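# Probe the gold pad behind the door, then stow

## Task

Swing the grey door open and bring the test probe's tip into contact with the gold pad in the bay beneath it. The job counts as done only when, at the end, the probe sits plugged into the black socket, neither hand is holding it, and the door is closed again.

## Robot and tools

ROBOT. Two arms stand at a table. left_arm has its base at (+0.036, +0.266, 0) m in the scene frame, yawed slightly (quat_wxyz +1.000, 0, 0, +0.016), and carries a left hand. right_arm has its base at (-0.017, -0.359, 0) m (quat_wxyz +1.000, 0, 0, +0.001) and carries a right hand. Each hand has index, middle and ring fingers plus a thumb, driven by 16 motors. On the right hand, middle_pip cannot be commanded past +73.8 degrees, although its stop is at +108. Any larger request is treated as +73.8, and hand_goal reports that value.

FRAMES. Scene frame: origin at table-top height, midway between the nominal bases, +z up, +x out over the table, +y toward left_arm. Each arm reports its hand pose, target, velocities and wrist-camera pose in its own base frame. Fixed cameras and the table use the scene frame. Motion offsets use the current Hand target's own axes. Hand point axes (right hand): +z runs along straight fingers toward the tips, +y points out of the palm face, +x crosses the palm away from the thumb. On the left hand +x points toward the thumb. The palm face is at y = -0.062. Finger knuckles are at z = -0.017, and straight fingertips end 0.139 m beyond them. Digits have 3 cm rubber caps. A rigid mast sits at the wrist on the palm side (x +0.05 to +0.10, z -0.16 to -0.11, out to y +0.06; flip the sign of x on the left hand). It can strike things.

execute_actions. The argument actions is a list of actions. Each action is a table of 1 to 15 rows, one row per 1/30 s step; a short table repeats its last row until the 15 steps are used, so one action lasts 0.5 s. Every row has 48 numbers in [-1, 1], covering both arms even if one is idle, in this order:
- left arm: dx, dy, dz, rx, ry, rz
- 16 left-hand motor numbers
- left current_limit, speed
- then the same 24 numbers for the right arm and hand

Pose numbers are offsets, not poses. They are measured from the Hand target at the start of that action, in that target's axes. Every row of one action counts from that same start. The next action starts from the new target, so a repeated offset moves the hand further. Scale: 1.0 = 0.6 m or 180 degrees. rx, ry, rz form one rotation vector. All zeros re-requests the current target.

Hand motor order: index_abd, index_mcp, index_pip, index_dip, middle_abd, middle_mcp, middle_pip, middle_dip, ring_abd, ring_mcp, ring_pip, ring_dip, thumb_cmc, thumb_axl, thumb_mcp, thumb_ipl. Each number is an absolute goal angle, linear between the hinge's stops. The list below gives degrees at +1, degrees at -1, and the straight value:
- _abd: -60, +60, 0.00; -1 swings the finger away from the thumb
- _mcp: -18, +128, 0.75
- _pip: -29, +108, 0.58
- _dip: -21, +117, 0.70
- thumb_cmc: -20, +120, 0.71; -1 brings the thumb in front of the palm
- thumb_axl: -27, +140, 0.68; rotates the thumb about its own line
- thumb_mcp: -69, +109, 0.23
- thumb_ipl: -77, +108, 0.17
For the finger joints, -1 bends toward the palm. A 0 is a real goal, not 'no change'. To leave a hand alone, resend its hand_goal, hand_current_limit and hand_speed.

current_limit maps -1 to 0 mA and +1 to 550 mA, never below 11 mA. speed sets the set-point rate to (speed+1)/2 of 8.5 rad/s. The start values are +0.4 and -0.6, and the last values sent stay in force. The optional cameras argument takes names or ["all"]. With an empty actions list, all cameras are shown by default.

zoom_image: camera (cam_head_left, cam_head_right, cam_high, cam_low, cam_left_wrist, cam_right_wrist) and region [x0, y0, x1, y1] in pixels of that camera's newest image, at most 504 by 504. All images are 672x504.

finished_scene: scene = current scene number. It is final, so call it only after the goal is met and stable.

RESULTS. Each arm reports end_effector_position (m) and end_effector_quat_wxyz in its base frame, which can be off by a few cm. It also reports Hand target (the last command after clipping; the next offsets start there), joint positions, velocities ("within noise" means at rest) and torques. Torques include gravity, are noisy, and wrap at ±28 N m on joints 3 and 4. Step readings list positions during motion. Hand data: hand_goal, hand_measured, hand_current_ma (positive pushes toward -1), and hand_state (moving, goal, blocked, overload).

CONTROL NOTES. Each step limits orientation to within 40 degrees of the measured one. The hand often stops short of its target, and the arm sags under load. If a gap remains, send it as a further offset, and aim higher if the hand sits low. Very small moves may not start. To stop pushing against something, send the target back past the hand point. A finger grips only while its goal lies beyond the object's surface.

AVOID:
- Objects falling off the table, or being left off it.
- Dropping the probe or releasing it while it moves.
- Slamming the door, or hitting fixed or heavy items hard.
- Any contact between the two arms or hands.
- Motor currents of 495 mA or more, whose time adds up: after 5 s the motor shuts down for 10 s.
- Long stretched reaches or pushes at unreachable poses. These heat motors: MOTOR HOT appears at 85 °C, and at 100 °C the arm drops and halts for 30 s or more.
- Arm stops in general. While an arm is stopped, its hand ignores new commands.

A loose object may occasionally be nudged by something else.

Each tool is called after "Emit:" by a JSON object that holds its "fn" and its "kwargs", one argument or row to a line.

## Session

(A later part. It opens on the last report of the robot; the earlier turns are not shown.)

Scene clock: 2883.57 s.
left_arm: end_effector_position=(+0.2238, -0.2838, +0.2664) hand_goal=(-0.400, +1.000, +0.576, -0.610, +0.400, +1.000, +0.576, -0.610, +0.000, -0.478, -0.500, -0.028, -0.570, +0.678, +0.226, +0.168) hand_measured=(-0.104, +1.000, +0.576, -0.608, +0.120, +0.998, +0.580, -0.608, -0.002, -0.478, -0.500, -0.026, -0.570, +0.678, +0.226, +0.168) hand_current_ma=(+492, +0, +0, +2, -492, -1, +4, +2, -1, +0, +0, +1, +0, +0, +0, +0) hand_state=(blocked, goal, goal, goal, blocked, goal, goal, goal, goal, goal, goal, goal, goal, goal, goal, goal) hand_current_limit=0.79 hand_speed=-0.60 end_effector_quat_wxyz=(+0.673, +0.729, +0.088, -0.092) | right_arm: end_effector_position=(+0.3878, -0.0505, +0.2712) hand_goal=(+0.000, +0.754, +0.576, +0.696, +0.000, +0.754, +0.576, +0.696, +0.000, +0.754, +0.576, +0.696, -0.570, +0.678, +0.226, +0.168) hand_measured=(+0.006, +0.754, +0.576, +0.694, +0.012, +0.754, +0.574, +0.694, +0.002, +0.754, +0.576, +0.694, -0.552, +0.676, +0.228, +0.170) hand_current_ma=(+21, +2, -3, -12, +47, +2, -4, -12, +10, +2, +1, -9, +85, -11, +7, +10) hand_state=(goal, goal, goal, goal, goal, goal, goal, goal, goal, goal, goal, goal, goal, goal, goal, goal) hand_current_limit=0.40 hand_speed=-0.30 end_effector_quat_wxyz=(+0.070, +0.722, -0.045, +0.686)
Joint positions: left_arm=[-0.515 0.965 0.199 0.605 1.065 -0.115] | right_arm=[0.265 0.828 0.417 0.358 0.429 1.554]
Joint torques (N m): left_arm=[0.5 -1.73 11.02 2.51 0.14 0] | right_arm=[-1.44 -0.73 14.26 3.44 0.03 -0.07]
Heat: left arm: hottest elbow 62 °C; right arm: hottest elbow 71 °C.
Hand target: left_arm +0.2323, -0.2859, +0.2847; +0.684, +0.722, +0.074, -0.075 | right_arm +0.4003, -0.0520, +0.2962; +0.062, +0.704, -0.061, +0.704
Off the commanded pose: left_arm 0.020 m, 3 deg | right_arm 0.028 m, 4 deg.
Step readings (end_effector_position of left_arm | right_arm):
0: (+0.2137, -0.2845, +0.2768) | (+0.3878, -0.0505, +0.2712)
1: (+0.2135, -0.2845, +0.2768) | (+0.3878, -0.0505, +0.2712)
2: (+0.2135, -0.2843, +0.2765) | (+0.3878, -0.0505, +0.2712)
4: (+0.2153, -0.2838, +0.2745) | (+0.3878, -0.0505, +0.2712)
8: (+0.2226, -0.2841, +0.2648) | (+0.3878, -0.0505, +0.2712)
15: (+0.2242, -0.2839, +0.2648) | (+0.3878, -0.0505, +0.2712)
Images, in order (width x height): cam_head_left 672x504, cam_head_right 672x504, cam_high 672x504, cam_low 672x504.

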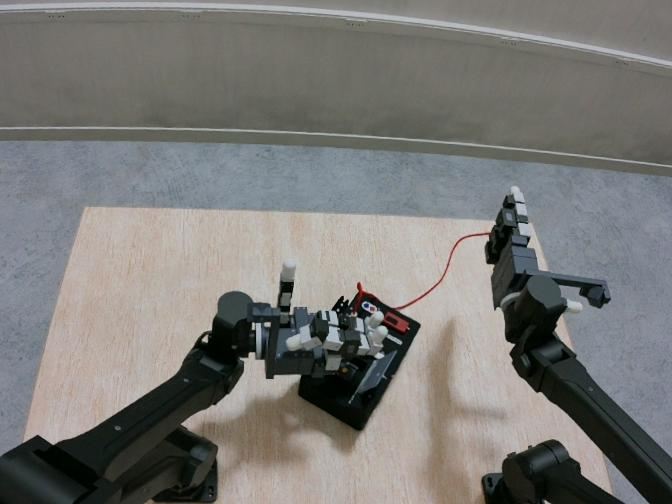

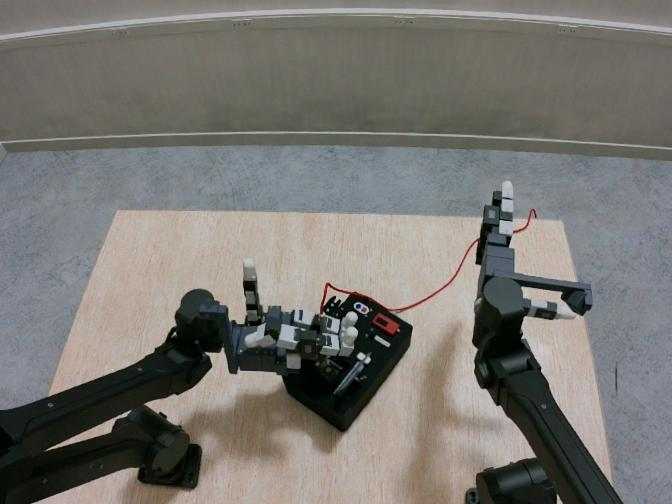

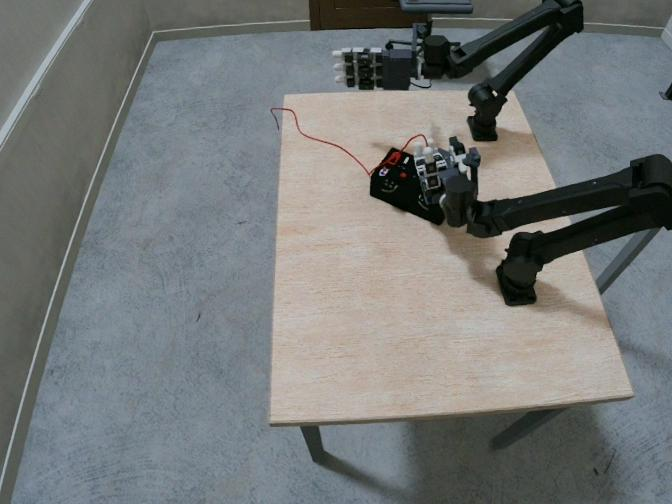

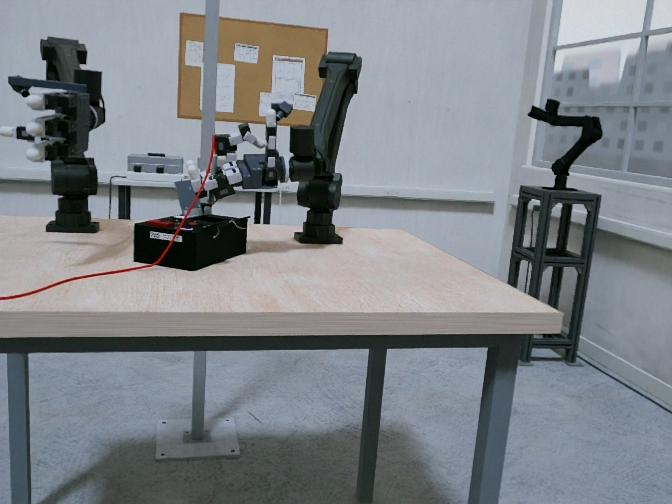

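Emit:
{"fn": "execute_actions", "kwargs": {
  "actions": [
    [[0.0049,-0.023,-0.002,0,0,0,-0.4,1.0,0.576,-0.61,0.4,1.0,0.576,-0.61,0,-0.479,-0.5,-0.029,-0.571,0.678,0.225,0.168,0.79,-0.6,0,0,0,0,0,0,0,0.754,0.576,0.696,0,0.754,0.576,0.696,0,0.754,0.576,0.696,-0.571,0.678,0.225,0.168,0.4,-0.3]]
  ],
  "cameras": ["cam_head_left","cam_head_right","cam_low"]
}}

Emit:
{"fn": "zoom_image", "kwargs": {
  "camera": "cam_head_right",
  "region": [305, 340, 355, 390]
}}

Emit:
{"fn": "zoom_image", "kwargs": {
  "camera": "cam_head_left",
  "region": [320, 340, 370, 390]
}}

Emit:
{"fn": "zoom_image", "kwargs": {
  "camera": "cam_low",
  "region": [160, 150, 240, 230]
}}

Scene clock: 2895.73 s.
left_arm: end_effector_position=(+0.2275, -0.2848, +0.2633) hand_goal=(-0.400, +1.000, +0.576, -0.610, +0.400, +1.000, +0.576, -0.610, +0.000, -0.478, -0.500, -0.028, -0.570, +0.678, +0.226, +0.168) hand_measured=(-0.104, +1.000, +0.576, -0.608, +0.120, +0.998, +0.580, -0.608, -0.002, -0.478, -0.500, -0.026, -0.570, +0.678, +0.226, +0.168) hand_current_ma=(+492, +0, +0, +2, -492, -1, +4, +2, -1, +0, +0, +1, +0, +0, +0, +0) hand_state=(blocked, goal, goal, goal, blocked, goal, goal, goal, goal, goal, goal, goal, goal, goal, goal, goal) hand_current_limit=0.79 hand_speed=-0.60 end_effector_quat_wxyz=(+0.678, +0.726, +0.081, -0.086) | right_arm: end_effector_position=(+0.3878, -0.0505, +0.2712) hand_goal=(+0.000, +0.754, +0.576, +0.696, +0.000, +0.754, +0.576, +0.696, +0.000, +0.754, +0.576, +0.696, -0.570, +0.678, +0.226, +0.168) hand_measured=(+0.006, +0.754, +0.576, +0.694, +0.012, +0.754, +0.574, +0.694, +0.002, +0.754, +0.576, +0.694, -0.552, +0.676, +0.228, +0.170) hand_current_ma=(+21, +2, -3, -12, +47, +2, -4, -12, +10, +2, +1, -9, +85, -11, +7, +10) hand_state=(goal, goal, goal, goal, goal, goal, goal, goal, goal, goal, goal, goal, goal, goal, goal, goal) hand_current_limit=0.40 hand_speed=-0.30 end_effector_quat_wxyz=(+0.070, +0.722, -0.045, +0.686)
Joint positions: left_arm=[-0.51 1.028 0.199 0.688 1.071 -0.114] | right_arm=[0.265 0.828 0.417 0.358 0.429 1.554]
Joint torques (N m): left_arm=[0.73 -2.08 8.62 2.71 0.12 0] | right_arm=[-0.85 -0.85 14.15 3.45 0.05 -0.07]
Heat: left arm: hottest elbow 62 °C; right arm: hottest elbow 71 °C.
Hand target: left_arm +0.2323, -0.2839, +0.2707; +0.684, +0.722, +0.074, -0.075 | right_arm +0.4003, -0.0520, +0.2962; +0.062, +0.704, -0.061, +0.704
Off the commanded pose: left_arm 0.009 m, 2 deg | right_arm 0.028 m, 4 deg.
Step readings (end_effector_position of left_arm | right_arm):
0: (+0.2238, -0.2838, +0.2664) | (+0.3878, -0.0505, +0.2712)
1: (+0.2238, -0.2837, +0.2666) | (+0.3878, -0.0505, +0.2712)
2: (+0.2236, -0.2838, +0.2668) | (+0.3878, -0.0505, +0.2712)
4: (+0.2243, -0.2840, +0.2663) | (+0.3878, -0.0505, +0.2712)
8: (+0.2275, -0.2848, +0.2614) | (+0.3878, -0.0505, +0.2712)
15: (+0.2276, -0.2849, +0.2625) | (+0.3878, -0.0505, +0.2712)
Images, in order (width x height): cam_head_left 672x504, cam_head_right 672x504, cam_low 672x504.

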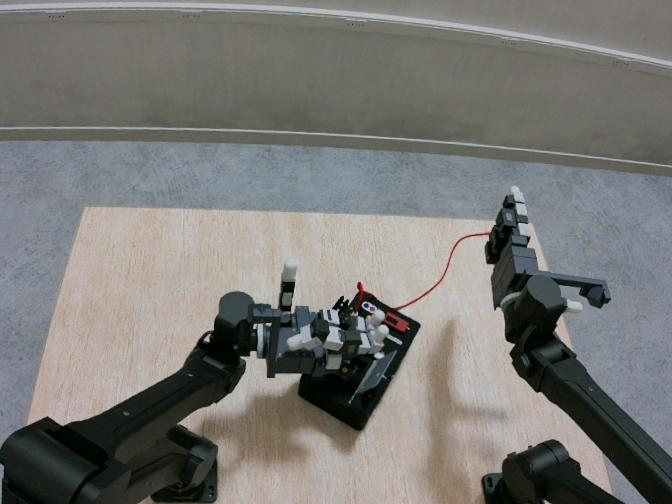

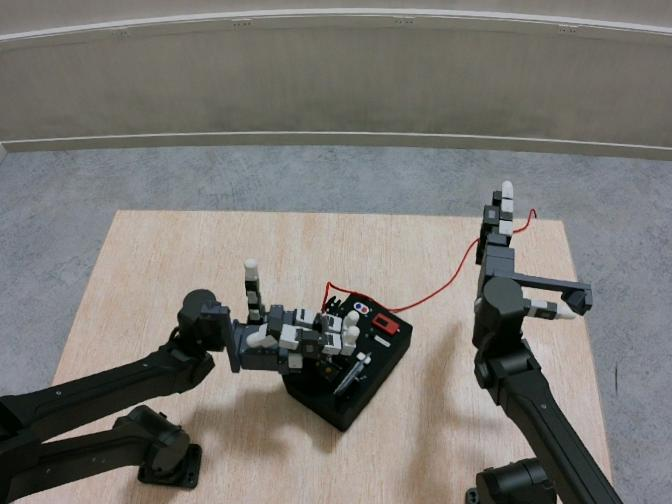

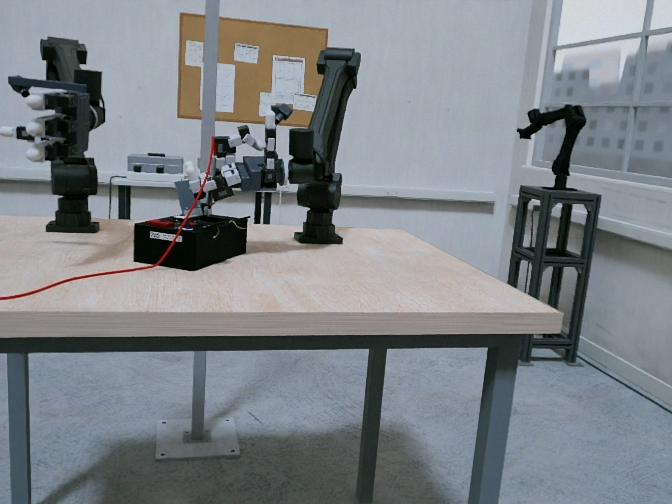

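Scaled by 10.080 from the camera's 672x504 image, which has a finer 960x720 frame.

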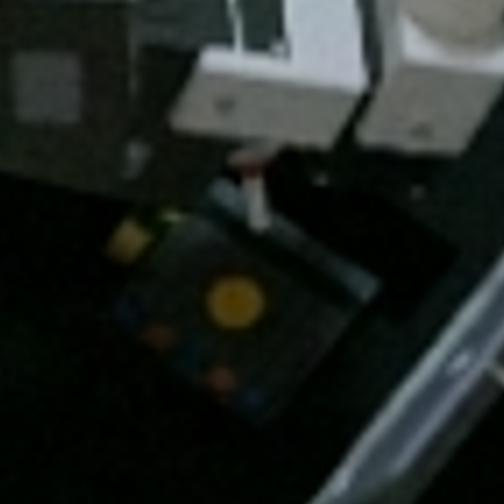

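Scaled by 10.080 from the camera's 672x504 image, which has a finer 960x720 frame.

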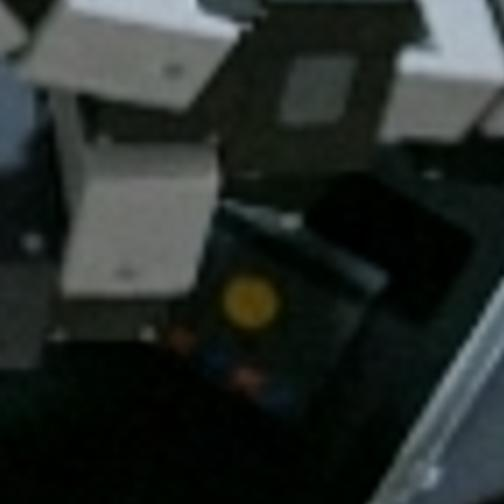

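Scaled by 6.300 from the camera's 672x504 image, which has a finer 960x720 frame.

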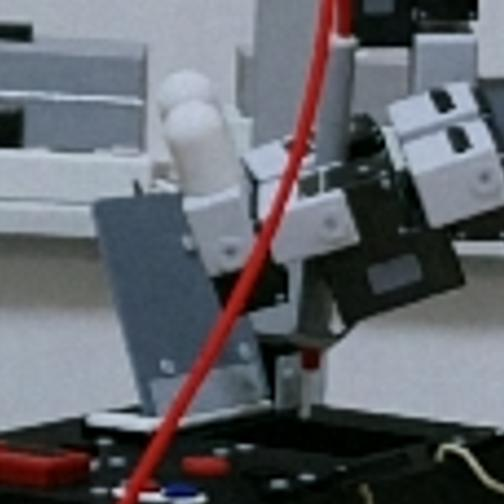

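Emit:
{"fn": "execute_actions", "kwargs": {
  "actions": [
    [[-0.0075,-0.022,-0.0095,0,0,0,-0.4,1.0,0.576,-0.61,0.4,1.0,0.576,-0.61,0,-0.479,-0.5,-0.029,-0.571,0.678,0.225,0.168,0.79,-0.6,0,0,0,0,0,0,0,0.754,0.576,0.696,0,0.754,0.576,0.696,0,0.754,0.576,0.696,-0.571,0.678,0.225,0.168,0.4,-0.3]]
  ],
  "cameras": ["cam_head_left","cam_head_right","cam_low"]
}}

Emit:
{"fn": "zoom_image", "kwargs": {
  "camera": "cam_head_right",
  "region": [305, 340, 355, 390]
}}

Emit:
{"fn": "zoom_image", "kwargs": {
  "camera": "cam_head_left",
  "region": [320, 340, 370, 390]
}}

Emit:
{"fn": "zoom_image", "kwargs": {
  "camera": "cam_low",
  "region": [160, 150, 240, 230]
}}

Scene clock: 2910.30 s.
left_arm: end_effector_position=(+0.2246, -0.2809, +0.2609) hand_goal=(-0.400, +1.000, +0.576, -0.610, +0.400, +1.000, +0.576, -0.610, +0.000, -0.478, -0.500, -0.028, -0.570, +0.678, +0.226, +0.168) hand_measured=(-0.104, +1.000, +0.576, -0.608, +0.120, +0.998, +0.580, -0.608, -0.002, -0.478, -0.500, -0.026, -0.570, +0.678, +0.226, +0.168) hand_current_ma=(+492, +0, +0, +2, -492, -1, +4, +2, -1, +0, +0, +1, +0, +0, +0, +0) hand_state=(blocked, goal, goal, goal, blocked, goal, goal, goal, goal, goal, goal, goal, goal, goal, goal, goal) hand_current_limit=0.79 hand_speed=-0.60 end_effector_quat_wxyz=(+0.682, +0.723, +0.075, -0.081) | right_arm: end_effector_position=(+0.3878, -0.0505, +0.2712) hand_goal=(+0.000, +0.754, +0.576, +0.696, +0.000, +0.754, +0.576, +0.696, +0.000, +0.754, +0.576, +0.696, -0.570, +0.678, +0.226, +0.168) hand_measured=(+0.006, +0.754, +0.576, +0.694, +0.012, +0.754, +0.574, +0.694, +0.002, +0.754, +0.576, +0.694, -0.552, +0.676, +0.228, +0.170) hand_current_ma=(+21, +2, -3, -12, +47, +2, -4, -12, +10, +2, +1, -9, +85, -11, +7, +10) hand_state=(goal, goal, goal, goal, goal, goal, goal, goal, goal, goal, goal, goal, goal, goal, goal, goal) hand_current_limit=0.40 hand_speed=-0.30 end_effector_quat_wxyz=(+0.070, +0.722, -0.045, +0.686)
Joint positions: left_arm=[-0.501 1.046 0.183 0.742 1.082 -0.114] | right_arm=[0.265 0.828 0.417 0.358 0.429 1.554]
Joint torques (N m): left_arm=[0.79 -2.43 6.49 2.66 0.11 0.03] | right_arm=[-0.97 -1.2 14.22 3.29 0.01 -0.08]
Heat: left arm: hottest elbow 60 °C; right arm: hottest elbow 71 °C.
Hand target: left_arm +0.2251, -0.2776, +0.2590; +0.684, +0.722, +0.074, -0.075 | right_arm +0.4003, -0.0520, +0.2962; +0.062, +0.704, -0.061, +0.704
Off the commanded pose: left_arm 0.004 m, 1 deg | right_arm 0.028 m, 4 deg.
Step readings (end_effector_position of left_arm | right_arm):
0: (+0.2275, -0.2848, +0.2633) | (+0.3878, -0.0505, +0.2712)
1: (+0.2274, -0.2848, +0.2634) | (+0.3878, -0.0505, +0.2712)
2: (+0.2272, -0.2847, +0.2639) | (+0.3878, -0.0505, +0.2712)
4: (+0.2269, -0.2841, +0.2652) | (+0.3878, -0.0505, +0.2712)
8: (+0.2257, -0.2819, +0.2630) | (+0.3878, -0.0505, +0.2712)
15: (+0.2248, -0.2809, +0.2604) | (+0.3878, -0.0505, +0.2712)
Images, in order (width x height): cam_head_left 672x504, cam_head_right 672x504, cam_low 672x504.

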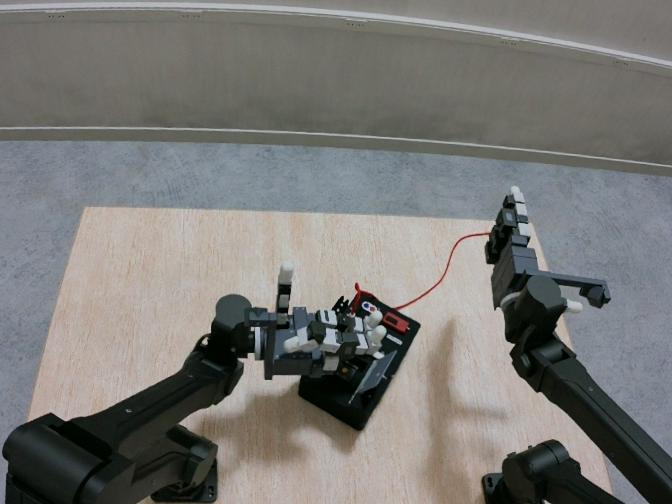

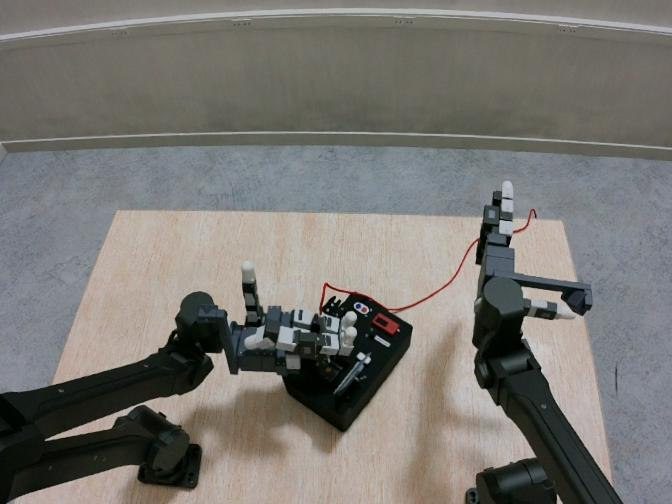

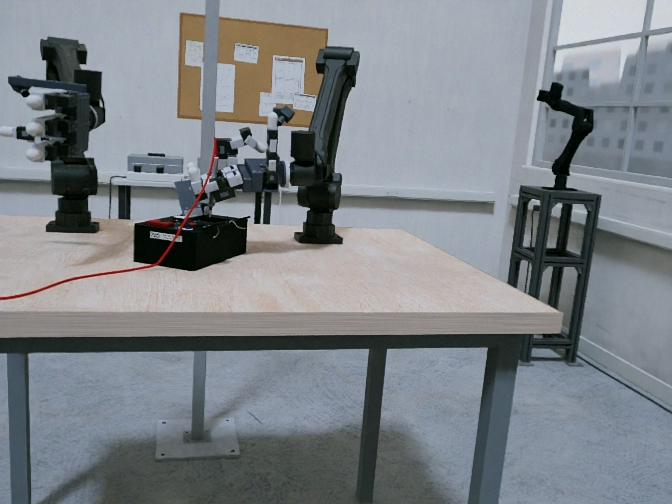

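Scaled by 10.080 from the camera's 672x504 image, which has a finer 960x720 frame.

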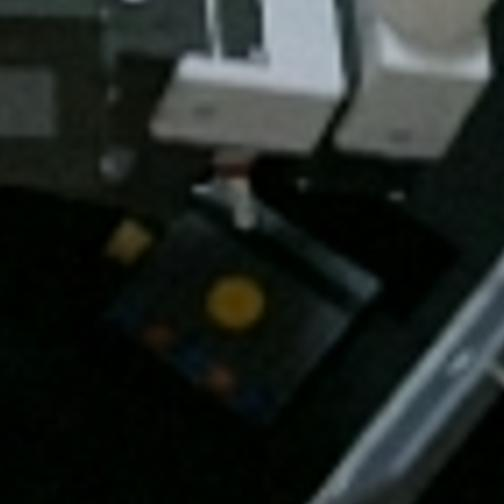

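Scaled by 10.080 from the camera's 672x504 image, which has a finer 960x720 frame.

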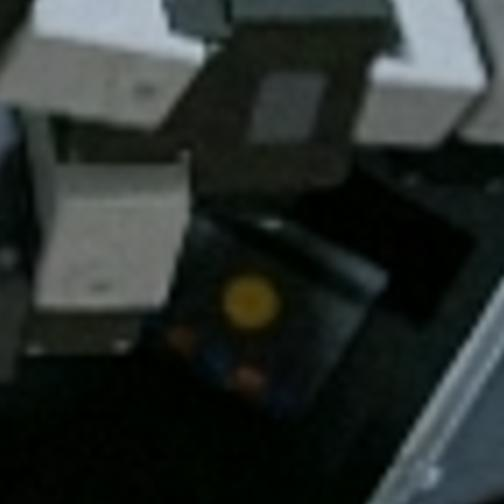

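Scaled by 6.300 from the camera's 672x504 image, which has a finer 960x720 frame.

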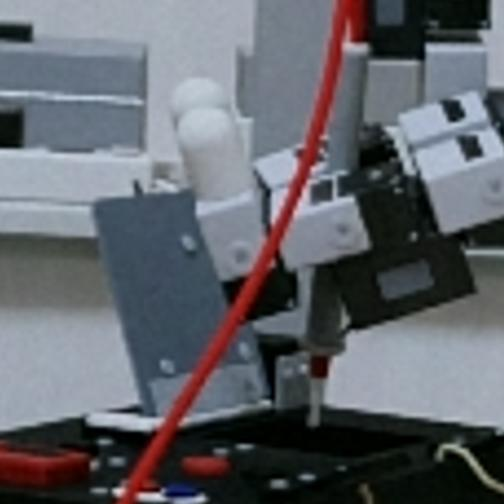

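Emit:
{"fn": "execute_actions", "kwargs": {
  "actions": [
    [[-0.0121,-0.0233,-0.0038,0,0,0,-0.4,1.0,0.576,-0.61,0.4,1.0,0.576,-0.61,0,-0.479,-0.5,-0.029,-0.571,0.678,0.225,0.168,0.79,-0.6,0,0,0,0,0,0,0,0.754,0.576,0.696,0,0.754,0.576,0.696,0,0.754,0.576,0.696,-0.571,0.678,0.225,0.168,0.4,-0.3]]
  ],
  "cameras": ["cam_head_left","cam_head_right","cam_low"]
}}

Emit:
{"fn": "zoom_image", "kwargs": {
  "camera": "cam_head_right",
  "region": [305, 340, 355, 390]
}}

Emit:
{"fn": "zoom_image", "kwargs": {
  "camera": "cam_head_left",
  "region": [320, 340, 370, 390]
}}

Emit:
{"fn": "zoom_image", "kwargs": {
  "camera": "cam_low",
  "region": [160, 150, 240, 230]
}}

Scene clock: 2927.50 s.
left_arm: end_effector_position=(+0.2165, -0.2759, +0.2488) hand_goal=(-0.400, +1.000, +0.576, -0.610, +0.400, +1.000, +0.576, -0.610, +0.000, -0.478, -0.500, -0.028, -0.570, +0.678, +0.226, +0.168) hand_measured=(-0.104, +1.000, +0.576, -0.608, +0.120, +0.998, +0.580, -0.608, -0.002, -0.478, -0.500, -0.026, -0.570, +0.678, +0.226, +0.168) hand_current_ma=(+492, +0, +0, +2, -492, -1, +4, +2, -1, +0, +0, +1, +0, +0, +0, +0) hand_state=(blocked, goal, goal, goal, blocked, goal, goal, goal, goal, goal, goal, goal, goal, goal, goal, goal) hand_current_limit=0.79 hand_speed=-0.60 end_effector_quat_wxyz=(+0.682, +0.723, +0.076, -0.079) | right_arm: end_effector_position=(+0.3878, -0.0505, +0.2712) hand_goal=(+0.000, +0.754, +0.576, +0.696, +0.000, +0.754, +0.576, +0.696, +0.000, +0.754, +0.576, +0.696, -0.570, +0.678, +0.226, +0.168) hand_measured=(+0.006, +0.754, +0.576, +0.694, +0.012, +0.754, +0.574, +0.694, +0.002, +0.754, +0.576, +0.694, -0.552, +0.676, +0.228, +0.170) hand_current_ma=(+21, +2, -3, -12, +47, +2, -4, -12, +10, +2, +1, -9, +85, -11, +7, +10) hand_state=(goal, goal, goal, goal, goal, goal, goal, goal, goal, goal, goal, goal, goal, goal, goal, goal) hand_current_limit=0.40 hand_speed=-0.30 end_effector_quat_wxyz=(+0.070, +0.722, -0.045, +0.686)
Joint positions: left_arm=[-0.501 1.073 0.144 0.809 1.078 -0.114] | right_arm=[0.265 0.828 0.417 0.358 0.429 1.554]
Joint torques (N m): left_arm=[-0.15 -1.9 6.04 2.66 -0.13 0] | right_arm=[-0.97 -1.03 14.11 3.4 0.04 -0.08]
Heat: left arm: hottest elbow 58 °C; right arm: hottest elbow 72 °C.
Hand target: left_arm +0.2152, -0.2746, +0.2471; +0.684, +0.722, +0.074, -0.075 | right_arm +0.4003, -0.0520, +0.2962; +0.062, +0.704, -0.061, +0.704
Off the commanded pose: left_arm 0.003 m, 1 deg | right_arm 0.028 m, 4 deg.
Step readings (end_effector_position of left_arm | right_arm):
0: (+0.2246, -0.2809, +0.2610) | (+0.3878, -0.0505, +0.2712)
1: (+0.2245, -0.2808, +0.2608) | (+0.3878, -0.0505, +0.2712)
2: (+0.2239, -0.2805, +0.2606) | (+0.3878, -0.0505, +0.2712)
4: (+0.2214, -0.2790, +0.2581) | (+0.3878, -0.0505, +0.2712)
8: (+0.2172, -0.2765, +0.2493) | (+0.3878, -0.0505, +0.2712)
15: (+0.2166, -0.2760, +0.2483) | (+0.3878, -0.0505, +0.2712)
Images, in order (width x height): cam_head_left 672x504, cam_head_right 672x504, cam_low 672x504.

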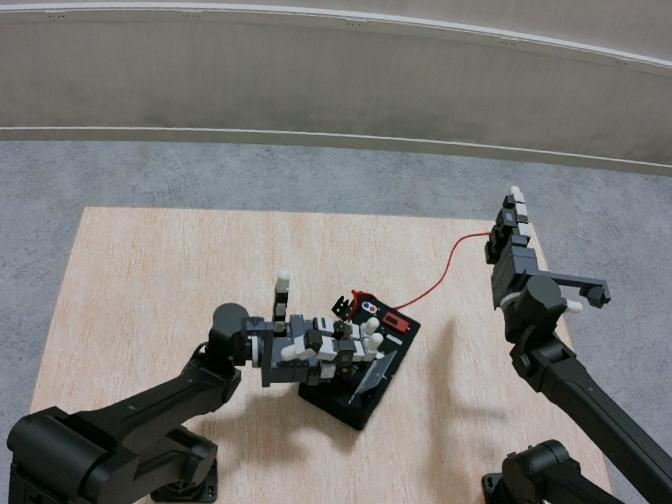

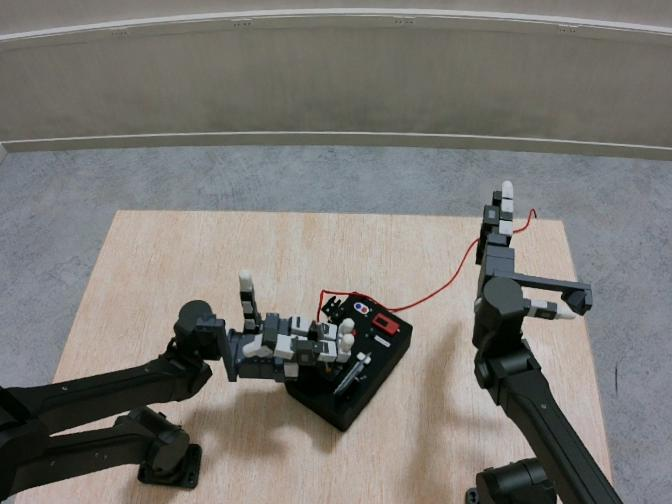

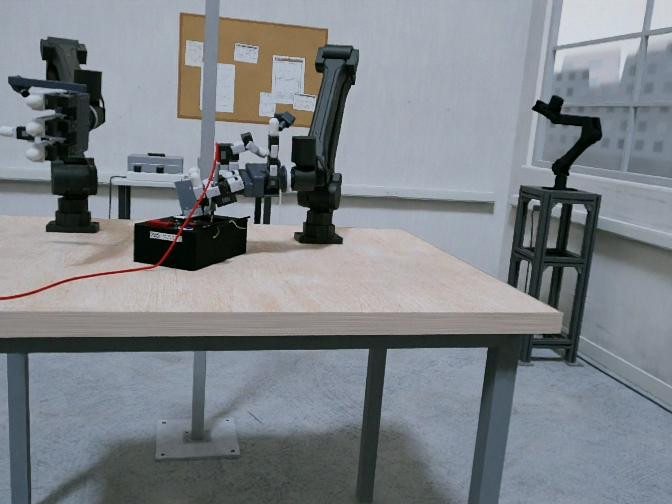

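Scaled by 10.080 from the camera's 672x504 image, which has a finer 960x720 frame.

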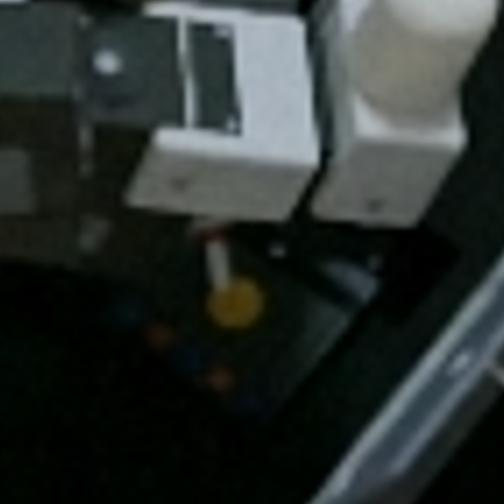

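Scaled by 10.080 from the camera's 672x504 image, which has a finer 960x720 frame.

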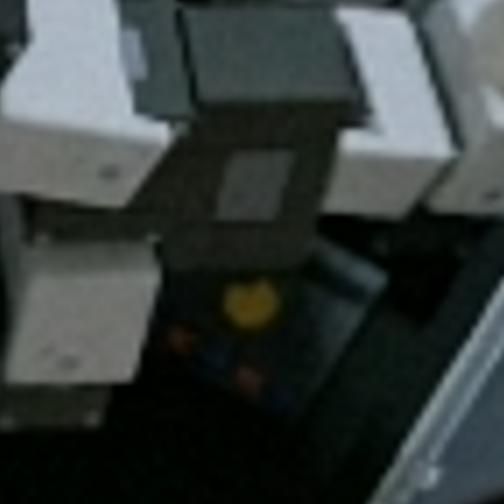

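Scaled by 6.300 from the camera's 672x504 image, which has a finer 960x720 frame.

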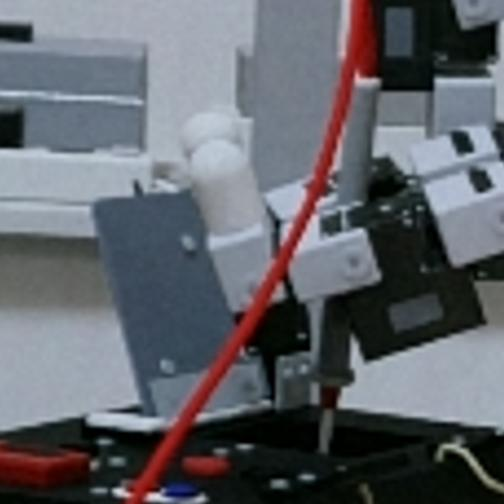

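Emit:
{"fn": "execute_actions", "kwargs": {
  "actions": [
    [[-0.0012,-0.0102,0.0038,0,0,0,-0.4,1.0,0.576,-0.61,0.4,1.0,0.576,-0.61,0,-0.479,-0.5,-0.029,-0.571,0.678,0.225,0.168,0.79,-0.6,0,0,0,0,0,0,0,0.754,0.576,0.696,0,0.754,0.576,0.696,0,0.754,0.576,0.696,-0.571,0.678,0.225,0.168,0.4,-0.3]]
  ],
  "cameras": ["cam_head_left","cam_head_right","cam_low"]
}}

Emit:
{"fn": "zoom_image", "kwargs": {
  "camera": "cam_head_right",
  "region": [305, 340, 355, 390]
}}

Emit:
{"fn": "zoom_image", "kwargs": {
  "camera": "cam_head_left",
  "region": [320, 340, 370, 390]
}}

Emit:
{"fn": "zoom_image", "kwargs": {
  "camera": "cam_low",
  "region": [160, 150, 240, 230]
}}

Scene clock: 2941.13 s.
left_arm: end_effector_position=(+0.2182, -0.2754, +0.2441) hand_goal=(-0.400, +1.000, +0.576, -0.610, +0.400, +1.000, +0.576, -0.610, +0.000, -0.478, -0.500, -0.028, -0.570, +0.678, +0.226, +0.168) hand_measured=(-0.104, +1.000, +0.576, -0.608, +0.120, +0.998, +0.580, -0.608, -0.002, -0.478, -0.500, -0.026, -0.570, +0.678, +0.226, +0.168) hand_current_ma=(+492, +0, +0, +2, -492, -2, +4, +2, -1, +0, +0, +1, +0, +0, +0, +0) hand_state=(blocked, goal, goal, goal, blocked, goal, goal, goal, goal, goal, goal, goal, goal, goal, goal, goal) hand_current_limit=0.79 hand_speed=-0.60 end_effector_quat_wxyz=(+0.684, +0.722, +0.078, -0.072) | right_arm: end_effector_position=(+0.3878, -0.0505, +0.2712) hand_goal=(+0.000, +0.754, +0.576, +0.696, +0.000, +0.754, +0.576, +0.696, +0.000, +0.754, +0.576, +0.696, -0.570, +0.678, +0.226, +0.168) hand_measured=(+0.006, +0.754, +0.576, +0.694, +0.012, +0.754, +0.574, +0.694, +0.002, +0.754, +0.576, +0.694, -0.552, +0.676, +0.228, +0.170) hand_current_ma=(+21, +2, -3, -12, +47, +2, -4, -12, +10, +2, +1, -9, +85, -11, +7, +10) hand_state=(goal, goal, goal, goal, goal, goal, goal, goal, goal, goal, goal, goal, goal, goal, goal, goal) hand_current_limit=0.40 hand_speed=-0.30 end_effector_quat_wxyz=(+0.070, +0.722, -0.045, +0.686)
Joint positions: left_arm=[-0.501 1.111 0.136 0.862 1.065 -0.114] | right_arm=[0.265 0.828 0.417 0.358 0.429 1.554]
Joint torques (N m): left_arm=[-1.26 -2.14 5.52 2.63 -0.14 -0.03] | right_arm=[-0.97 -1.44 14.22 3.49 0.01 -0.05]
Heat: left arm: hottest elbow 56 °C; right arm: hottest elbow 72 °C.
Hand target: left_arm +0.2132, -0.2765, +0.2411; +0.684, +0.722, +0.074, -0.075 | right_arm +0.4003, -0.0520, +0.2962; +0.062, +0.704, -0.061, +0.704
Off the commanded pose: left_arm 0.006 m, 1 deg | right_arm 0.028 m, 4 deg.
Step readings (end_effector_position of left_arm | right_arm):
0: (+0.2165, -0.2759, +0.2488) | (+0.3878, -0.0505, +0.2712)
1: (+0.2166, -0.2759, +0.2489) | (+0.3878, -0.0505, +0.2712)
2: (+0.2168, -0.2758, +0.2489) | (+0.3878, -0.0505, +0.2712)
4: (+0.2174, -0.2755, +0.2479) | (+0.3878, -0.0505, +0.2712)
8: (+0.2181, -0.2753, +0.2434) | (+0.3878, -0.0505, +0.2712)
15: (+0.2182, -0.2754, +0.2440) | (+0.3878, -0.0505, +0.2712)
Images, in order (width x height): cam_head_left 672x504, cam_head_right 672x504, cam_low 672x504.

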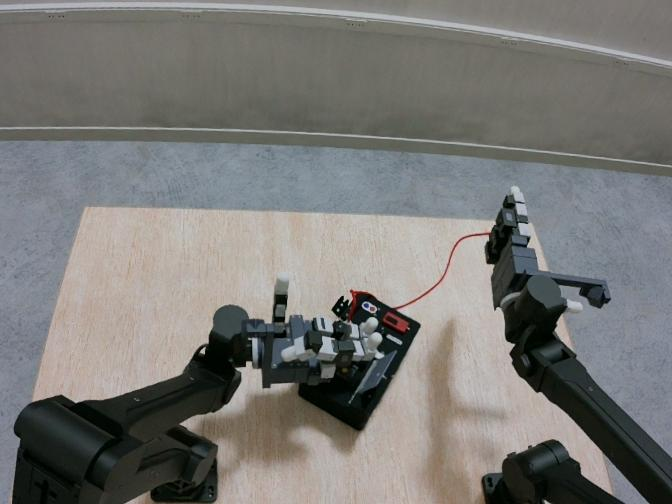

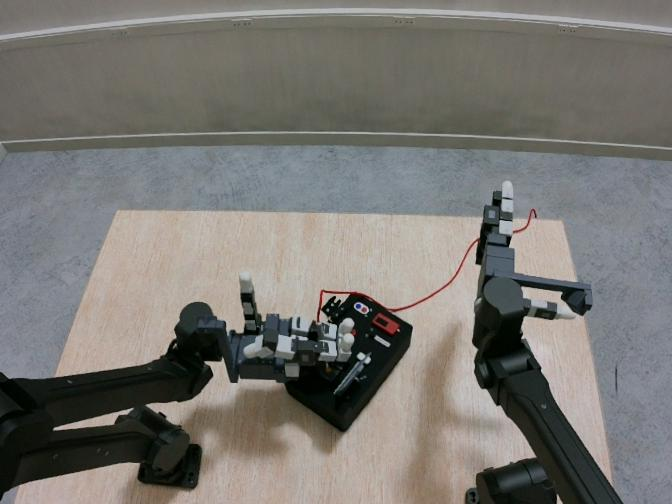

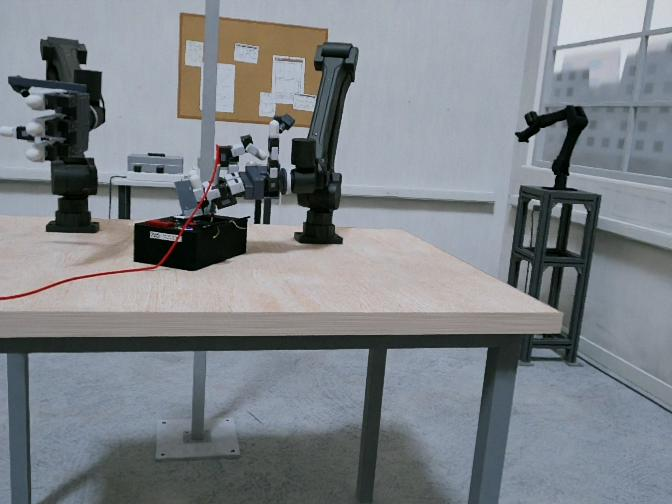

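Scaled by 10.080 from the camera's 672x504 image, which has a finer 960x720 frame.

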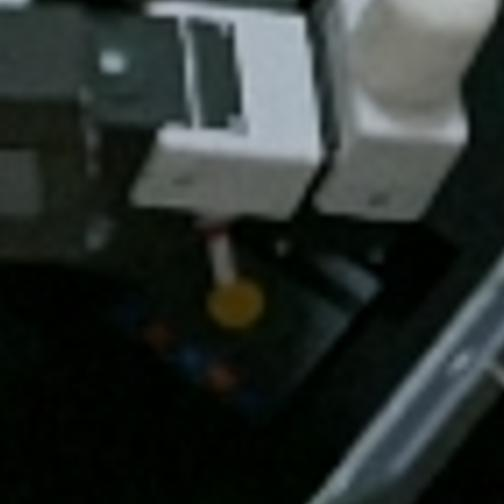

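Scaled by 10.080 from the camera's 672x504 image, which has a finer 960x720 frame.

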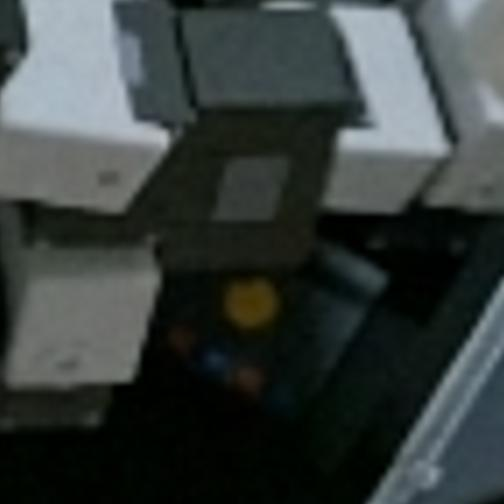

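Scaled by 6.300 from the camera's 672x504 image, which has a finer 960x720 frame.

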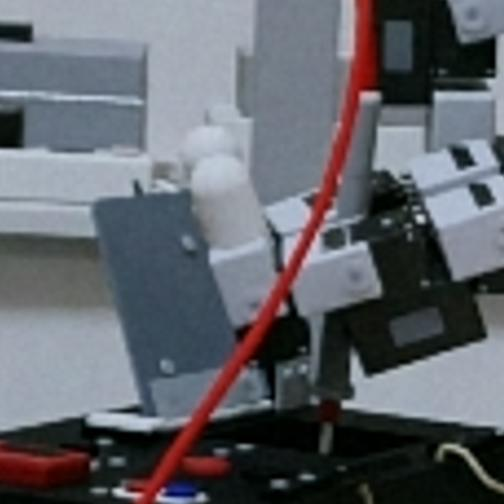

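Emit:
{"fn": "zoom_image", "kwargs": {
  "camera": "cam_head_right",
  "region": [318, 355, 342, 379]
}}

Emit:
{"fn": "zoom_image", "kwargs": {
  "camera": "cam_head_left",
  "region": [332, 355, 356, 379]
}}

Emit:
{"fn": "zoom_image", "kwargs": {
  "camera": "cam_low",
  "region": [195, 200, 235, 230]
}}

Scaled by 21.000 from the camera's 672x504 image, which has a finer 960x720 frame.

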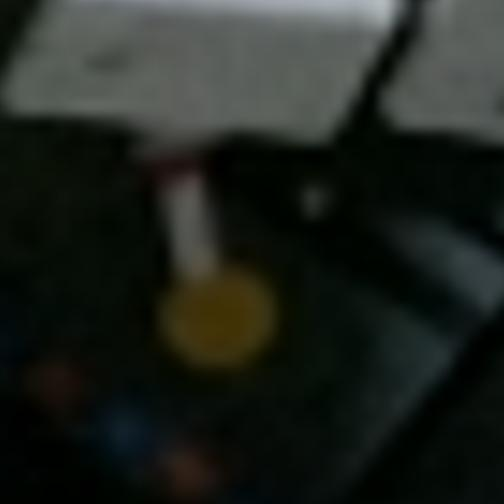

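Scaled by 21.000 from the camera's 672x504 image, which has a finer 960x720 frame.

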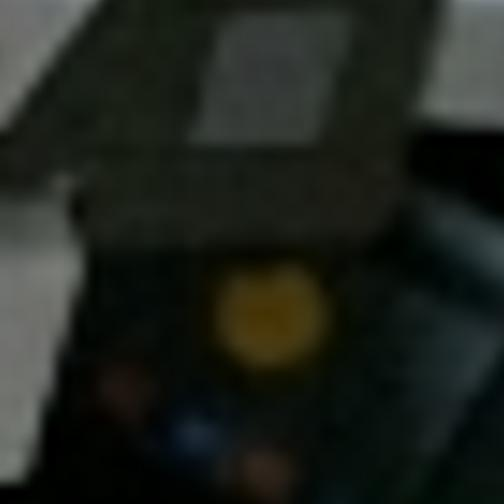

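Scaled by 12.600 from the camera's 672x504 image, which has a finer 960x720 frame.

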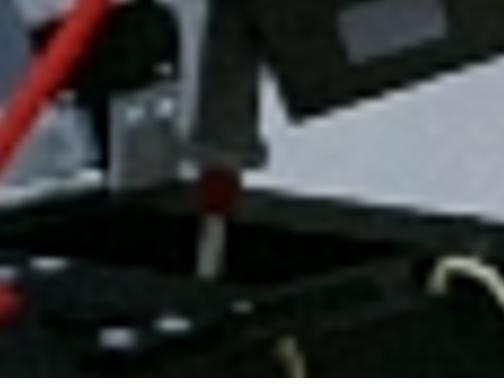

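Emit:
{"fn": "execute_actions", "kwargs": {
  "actions": [
    [[-0.0075,0.01,0.0015,0,0,0,-0.4,1.0,0.576,-0.61,0.4,1.0,0.576,-0.61,0,-0.479,-0.5,-0.029,-0.571,0.678,0.225,0.168,0.79,-0.6,0,0,0,0,0,0,0,0.754,0.576,0.696,0,0.754,0.576,0.696,0,0.754,0.576,0.696,-0.571,0.678,0.225,0.168,0.4,-0.3]]
  ],
  "cameras": ["cam_head_left","cam_head_right","cam_low"]
}}

Emit:
{"fn": "zoom_image", "kwargs": {
  "camera": "cam_head_right",
  "region": [318, 355, 342, 379]
}}

Emit:
{"fn": "zoom_image", "kwargs": {
  "camera": "cam_head_left",
  "region": [332, 355, 356, 379]
}}

Scene clock: 2972.80 s.
left_arm: end_effector_position=(+0.2144, -0.2768, +0.2499) hand_goal=(-0.400, +1.000, +0.576, -0.610, +0.400, +1.000, +0.576, -0.610, +0.000, -0.478, -0.500, -0.028, -0.570, +0.678, +0.226, +0.168) hand_measured=(-0.104, +1.000, +0.576, -0.608, +0.120, +0.998, +0.580, -0.608, -0.002, -0.478, -0.500, -0.026, -0.570, +0.678, +0.226, +0.168) hand_current_ma=(+492, +0, +0, +2, -492, -2, +4, +2, -1, +0, +0, +1, +0, +0, +0, +0) hand_state=(blocked, goal, goal, goal, blocked, goal, goal, goal, goal, goal, goal, goal, goal, goal, goal, goal) hand_current_limit=0.79 hand_speed=-0.60 end_effector_quat_wxyz=(+0.686, +0.720, +0.073, -0.068) | right_arm: end_effector_position=(+0.3878, -0.0505, +0.2712) hand_goal=(+0.000, +0.754, +0.576, +0.696, +0.000, +0.754, +0.576, +0.696, +0.000, +0.754, +0.576, +0.696, -0.570, +0.678, +0.226, +0.168) hand_measured=(+0.006, +0.754, +0.576, +0.694, +0.012, +0.754, +0.574, +0.694, +0.002, +0.754, +0.576, +0.694, -0.552, +0.676, +0.228, +0.170) hand_current_ma=(+21, +2, -3, -12, +47, +2, -4, -12, +10, +2, +1, -9, +85, -11, +7, +10) hand_state=(goal, goal, goal, goal, goal, goal, goal, goal, goal, goal, goal, goal, goal, goal, goal, goal) hand_current_limit=0.40 hand_speed=-0.30 end_effector_quat_wxyz=(+0.070, +0.722, -0.045, +0.686)
Joint positions: left_arm=[-0.516 1.082 0.136 0.847 1.051 -0.114] | right_arm=[0.265 0.828 0.417 0.358 0.429 1.554]
Joint torques (N m): left_arm=[-1.2 -3.96 5.96 1.5 -0.15 -0.09] | right_arm=[-1.32 -1.55 14.22 3.38 0.03 -0.04]
Heat: left arm: hottest elbow 54 °C; right arm: hottest elbow 72 °C.
Hand target: left_arm +0.2100, -0.2777, +0.2479; +0.684, +0.722, +0.074, -0.075 | right_arm +0.4003, -0.0520, +0.2962; +0.062, +0.704, -0.061, +0.704
Off the commanded pose: left_arm 0.005 m, 1 deg | right_arm 0.028 m, 4 deg.
Step readings (end_effector_position of left_arm | right_arm):
0: (+0.2182, -0.2754, +0.2441) | (+0.3878, -0.0505, +0.2712)
1: (+0.2182, -0.2754, +0.2440) | (+0.3878, -0.0505, +0.2712)
2: (+0.2184, -0.2755, +0.2440) | (+0.3878, -0.0505, +0.2712)
4: (+0.2179, -0.2761, +0.2446) | (+0.3878, -0.0505, +0.2712)
8: (+0.2151, -0.2768, +0.2488) | (+0.3878, -0.0505, +0.2712)
15: (+0.2142, -0.2768, +0.2503) | (+0.3878, -0.0505, +0.2712)
Images, in order (width x height): cam_head_left 672x504, cam_head_right 672x504, cam_low 672x504.

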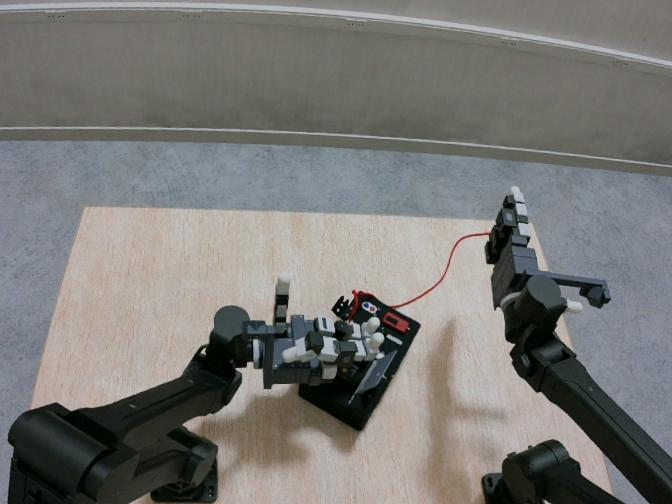

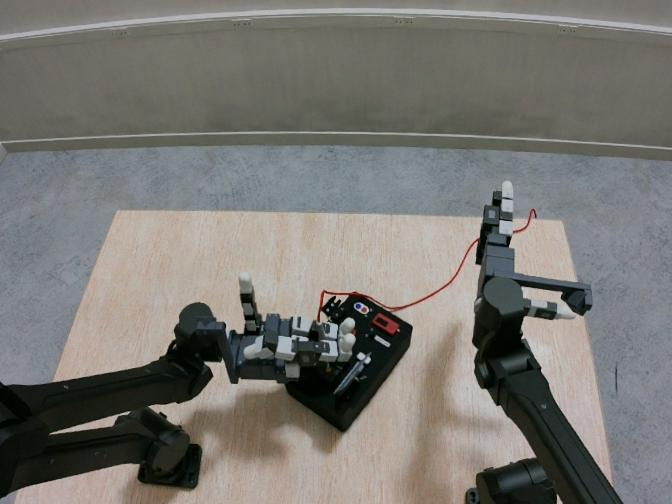

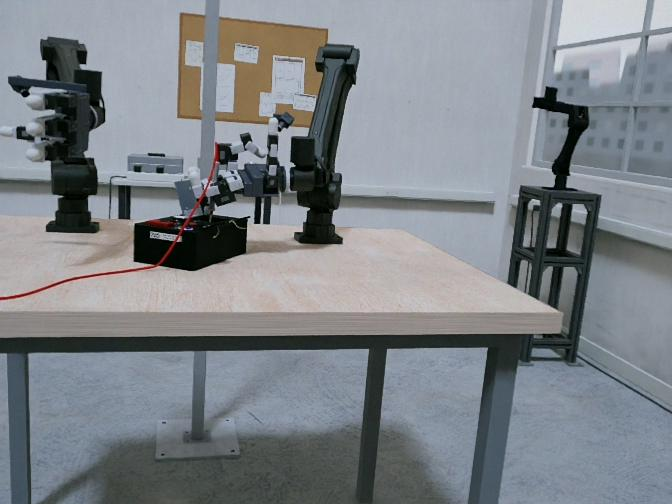

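Scaled by 21.000 from the camera's 672x504 image, which has a finer 960x720 frame.

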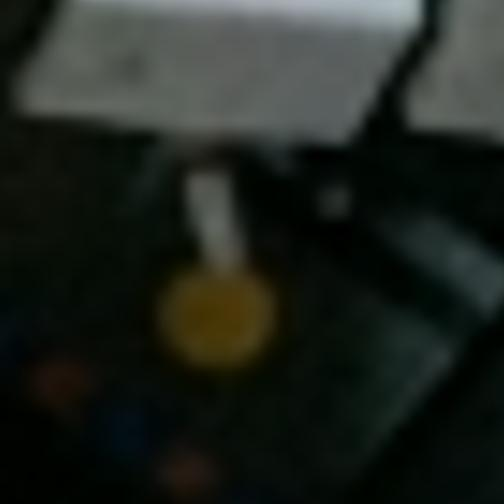

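Scaled by 21.000 from the camera's 672x504 image, which has a finer 960x720 frame.

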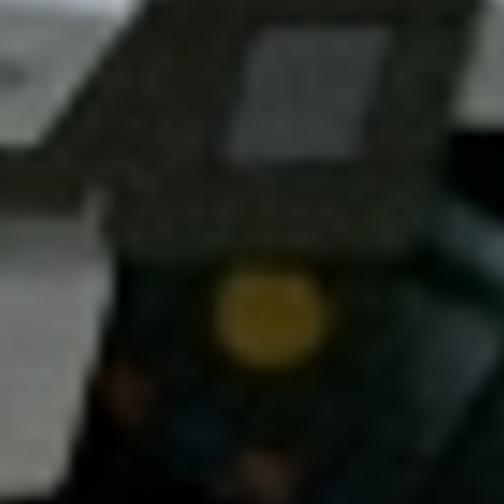

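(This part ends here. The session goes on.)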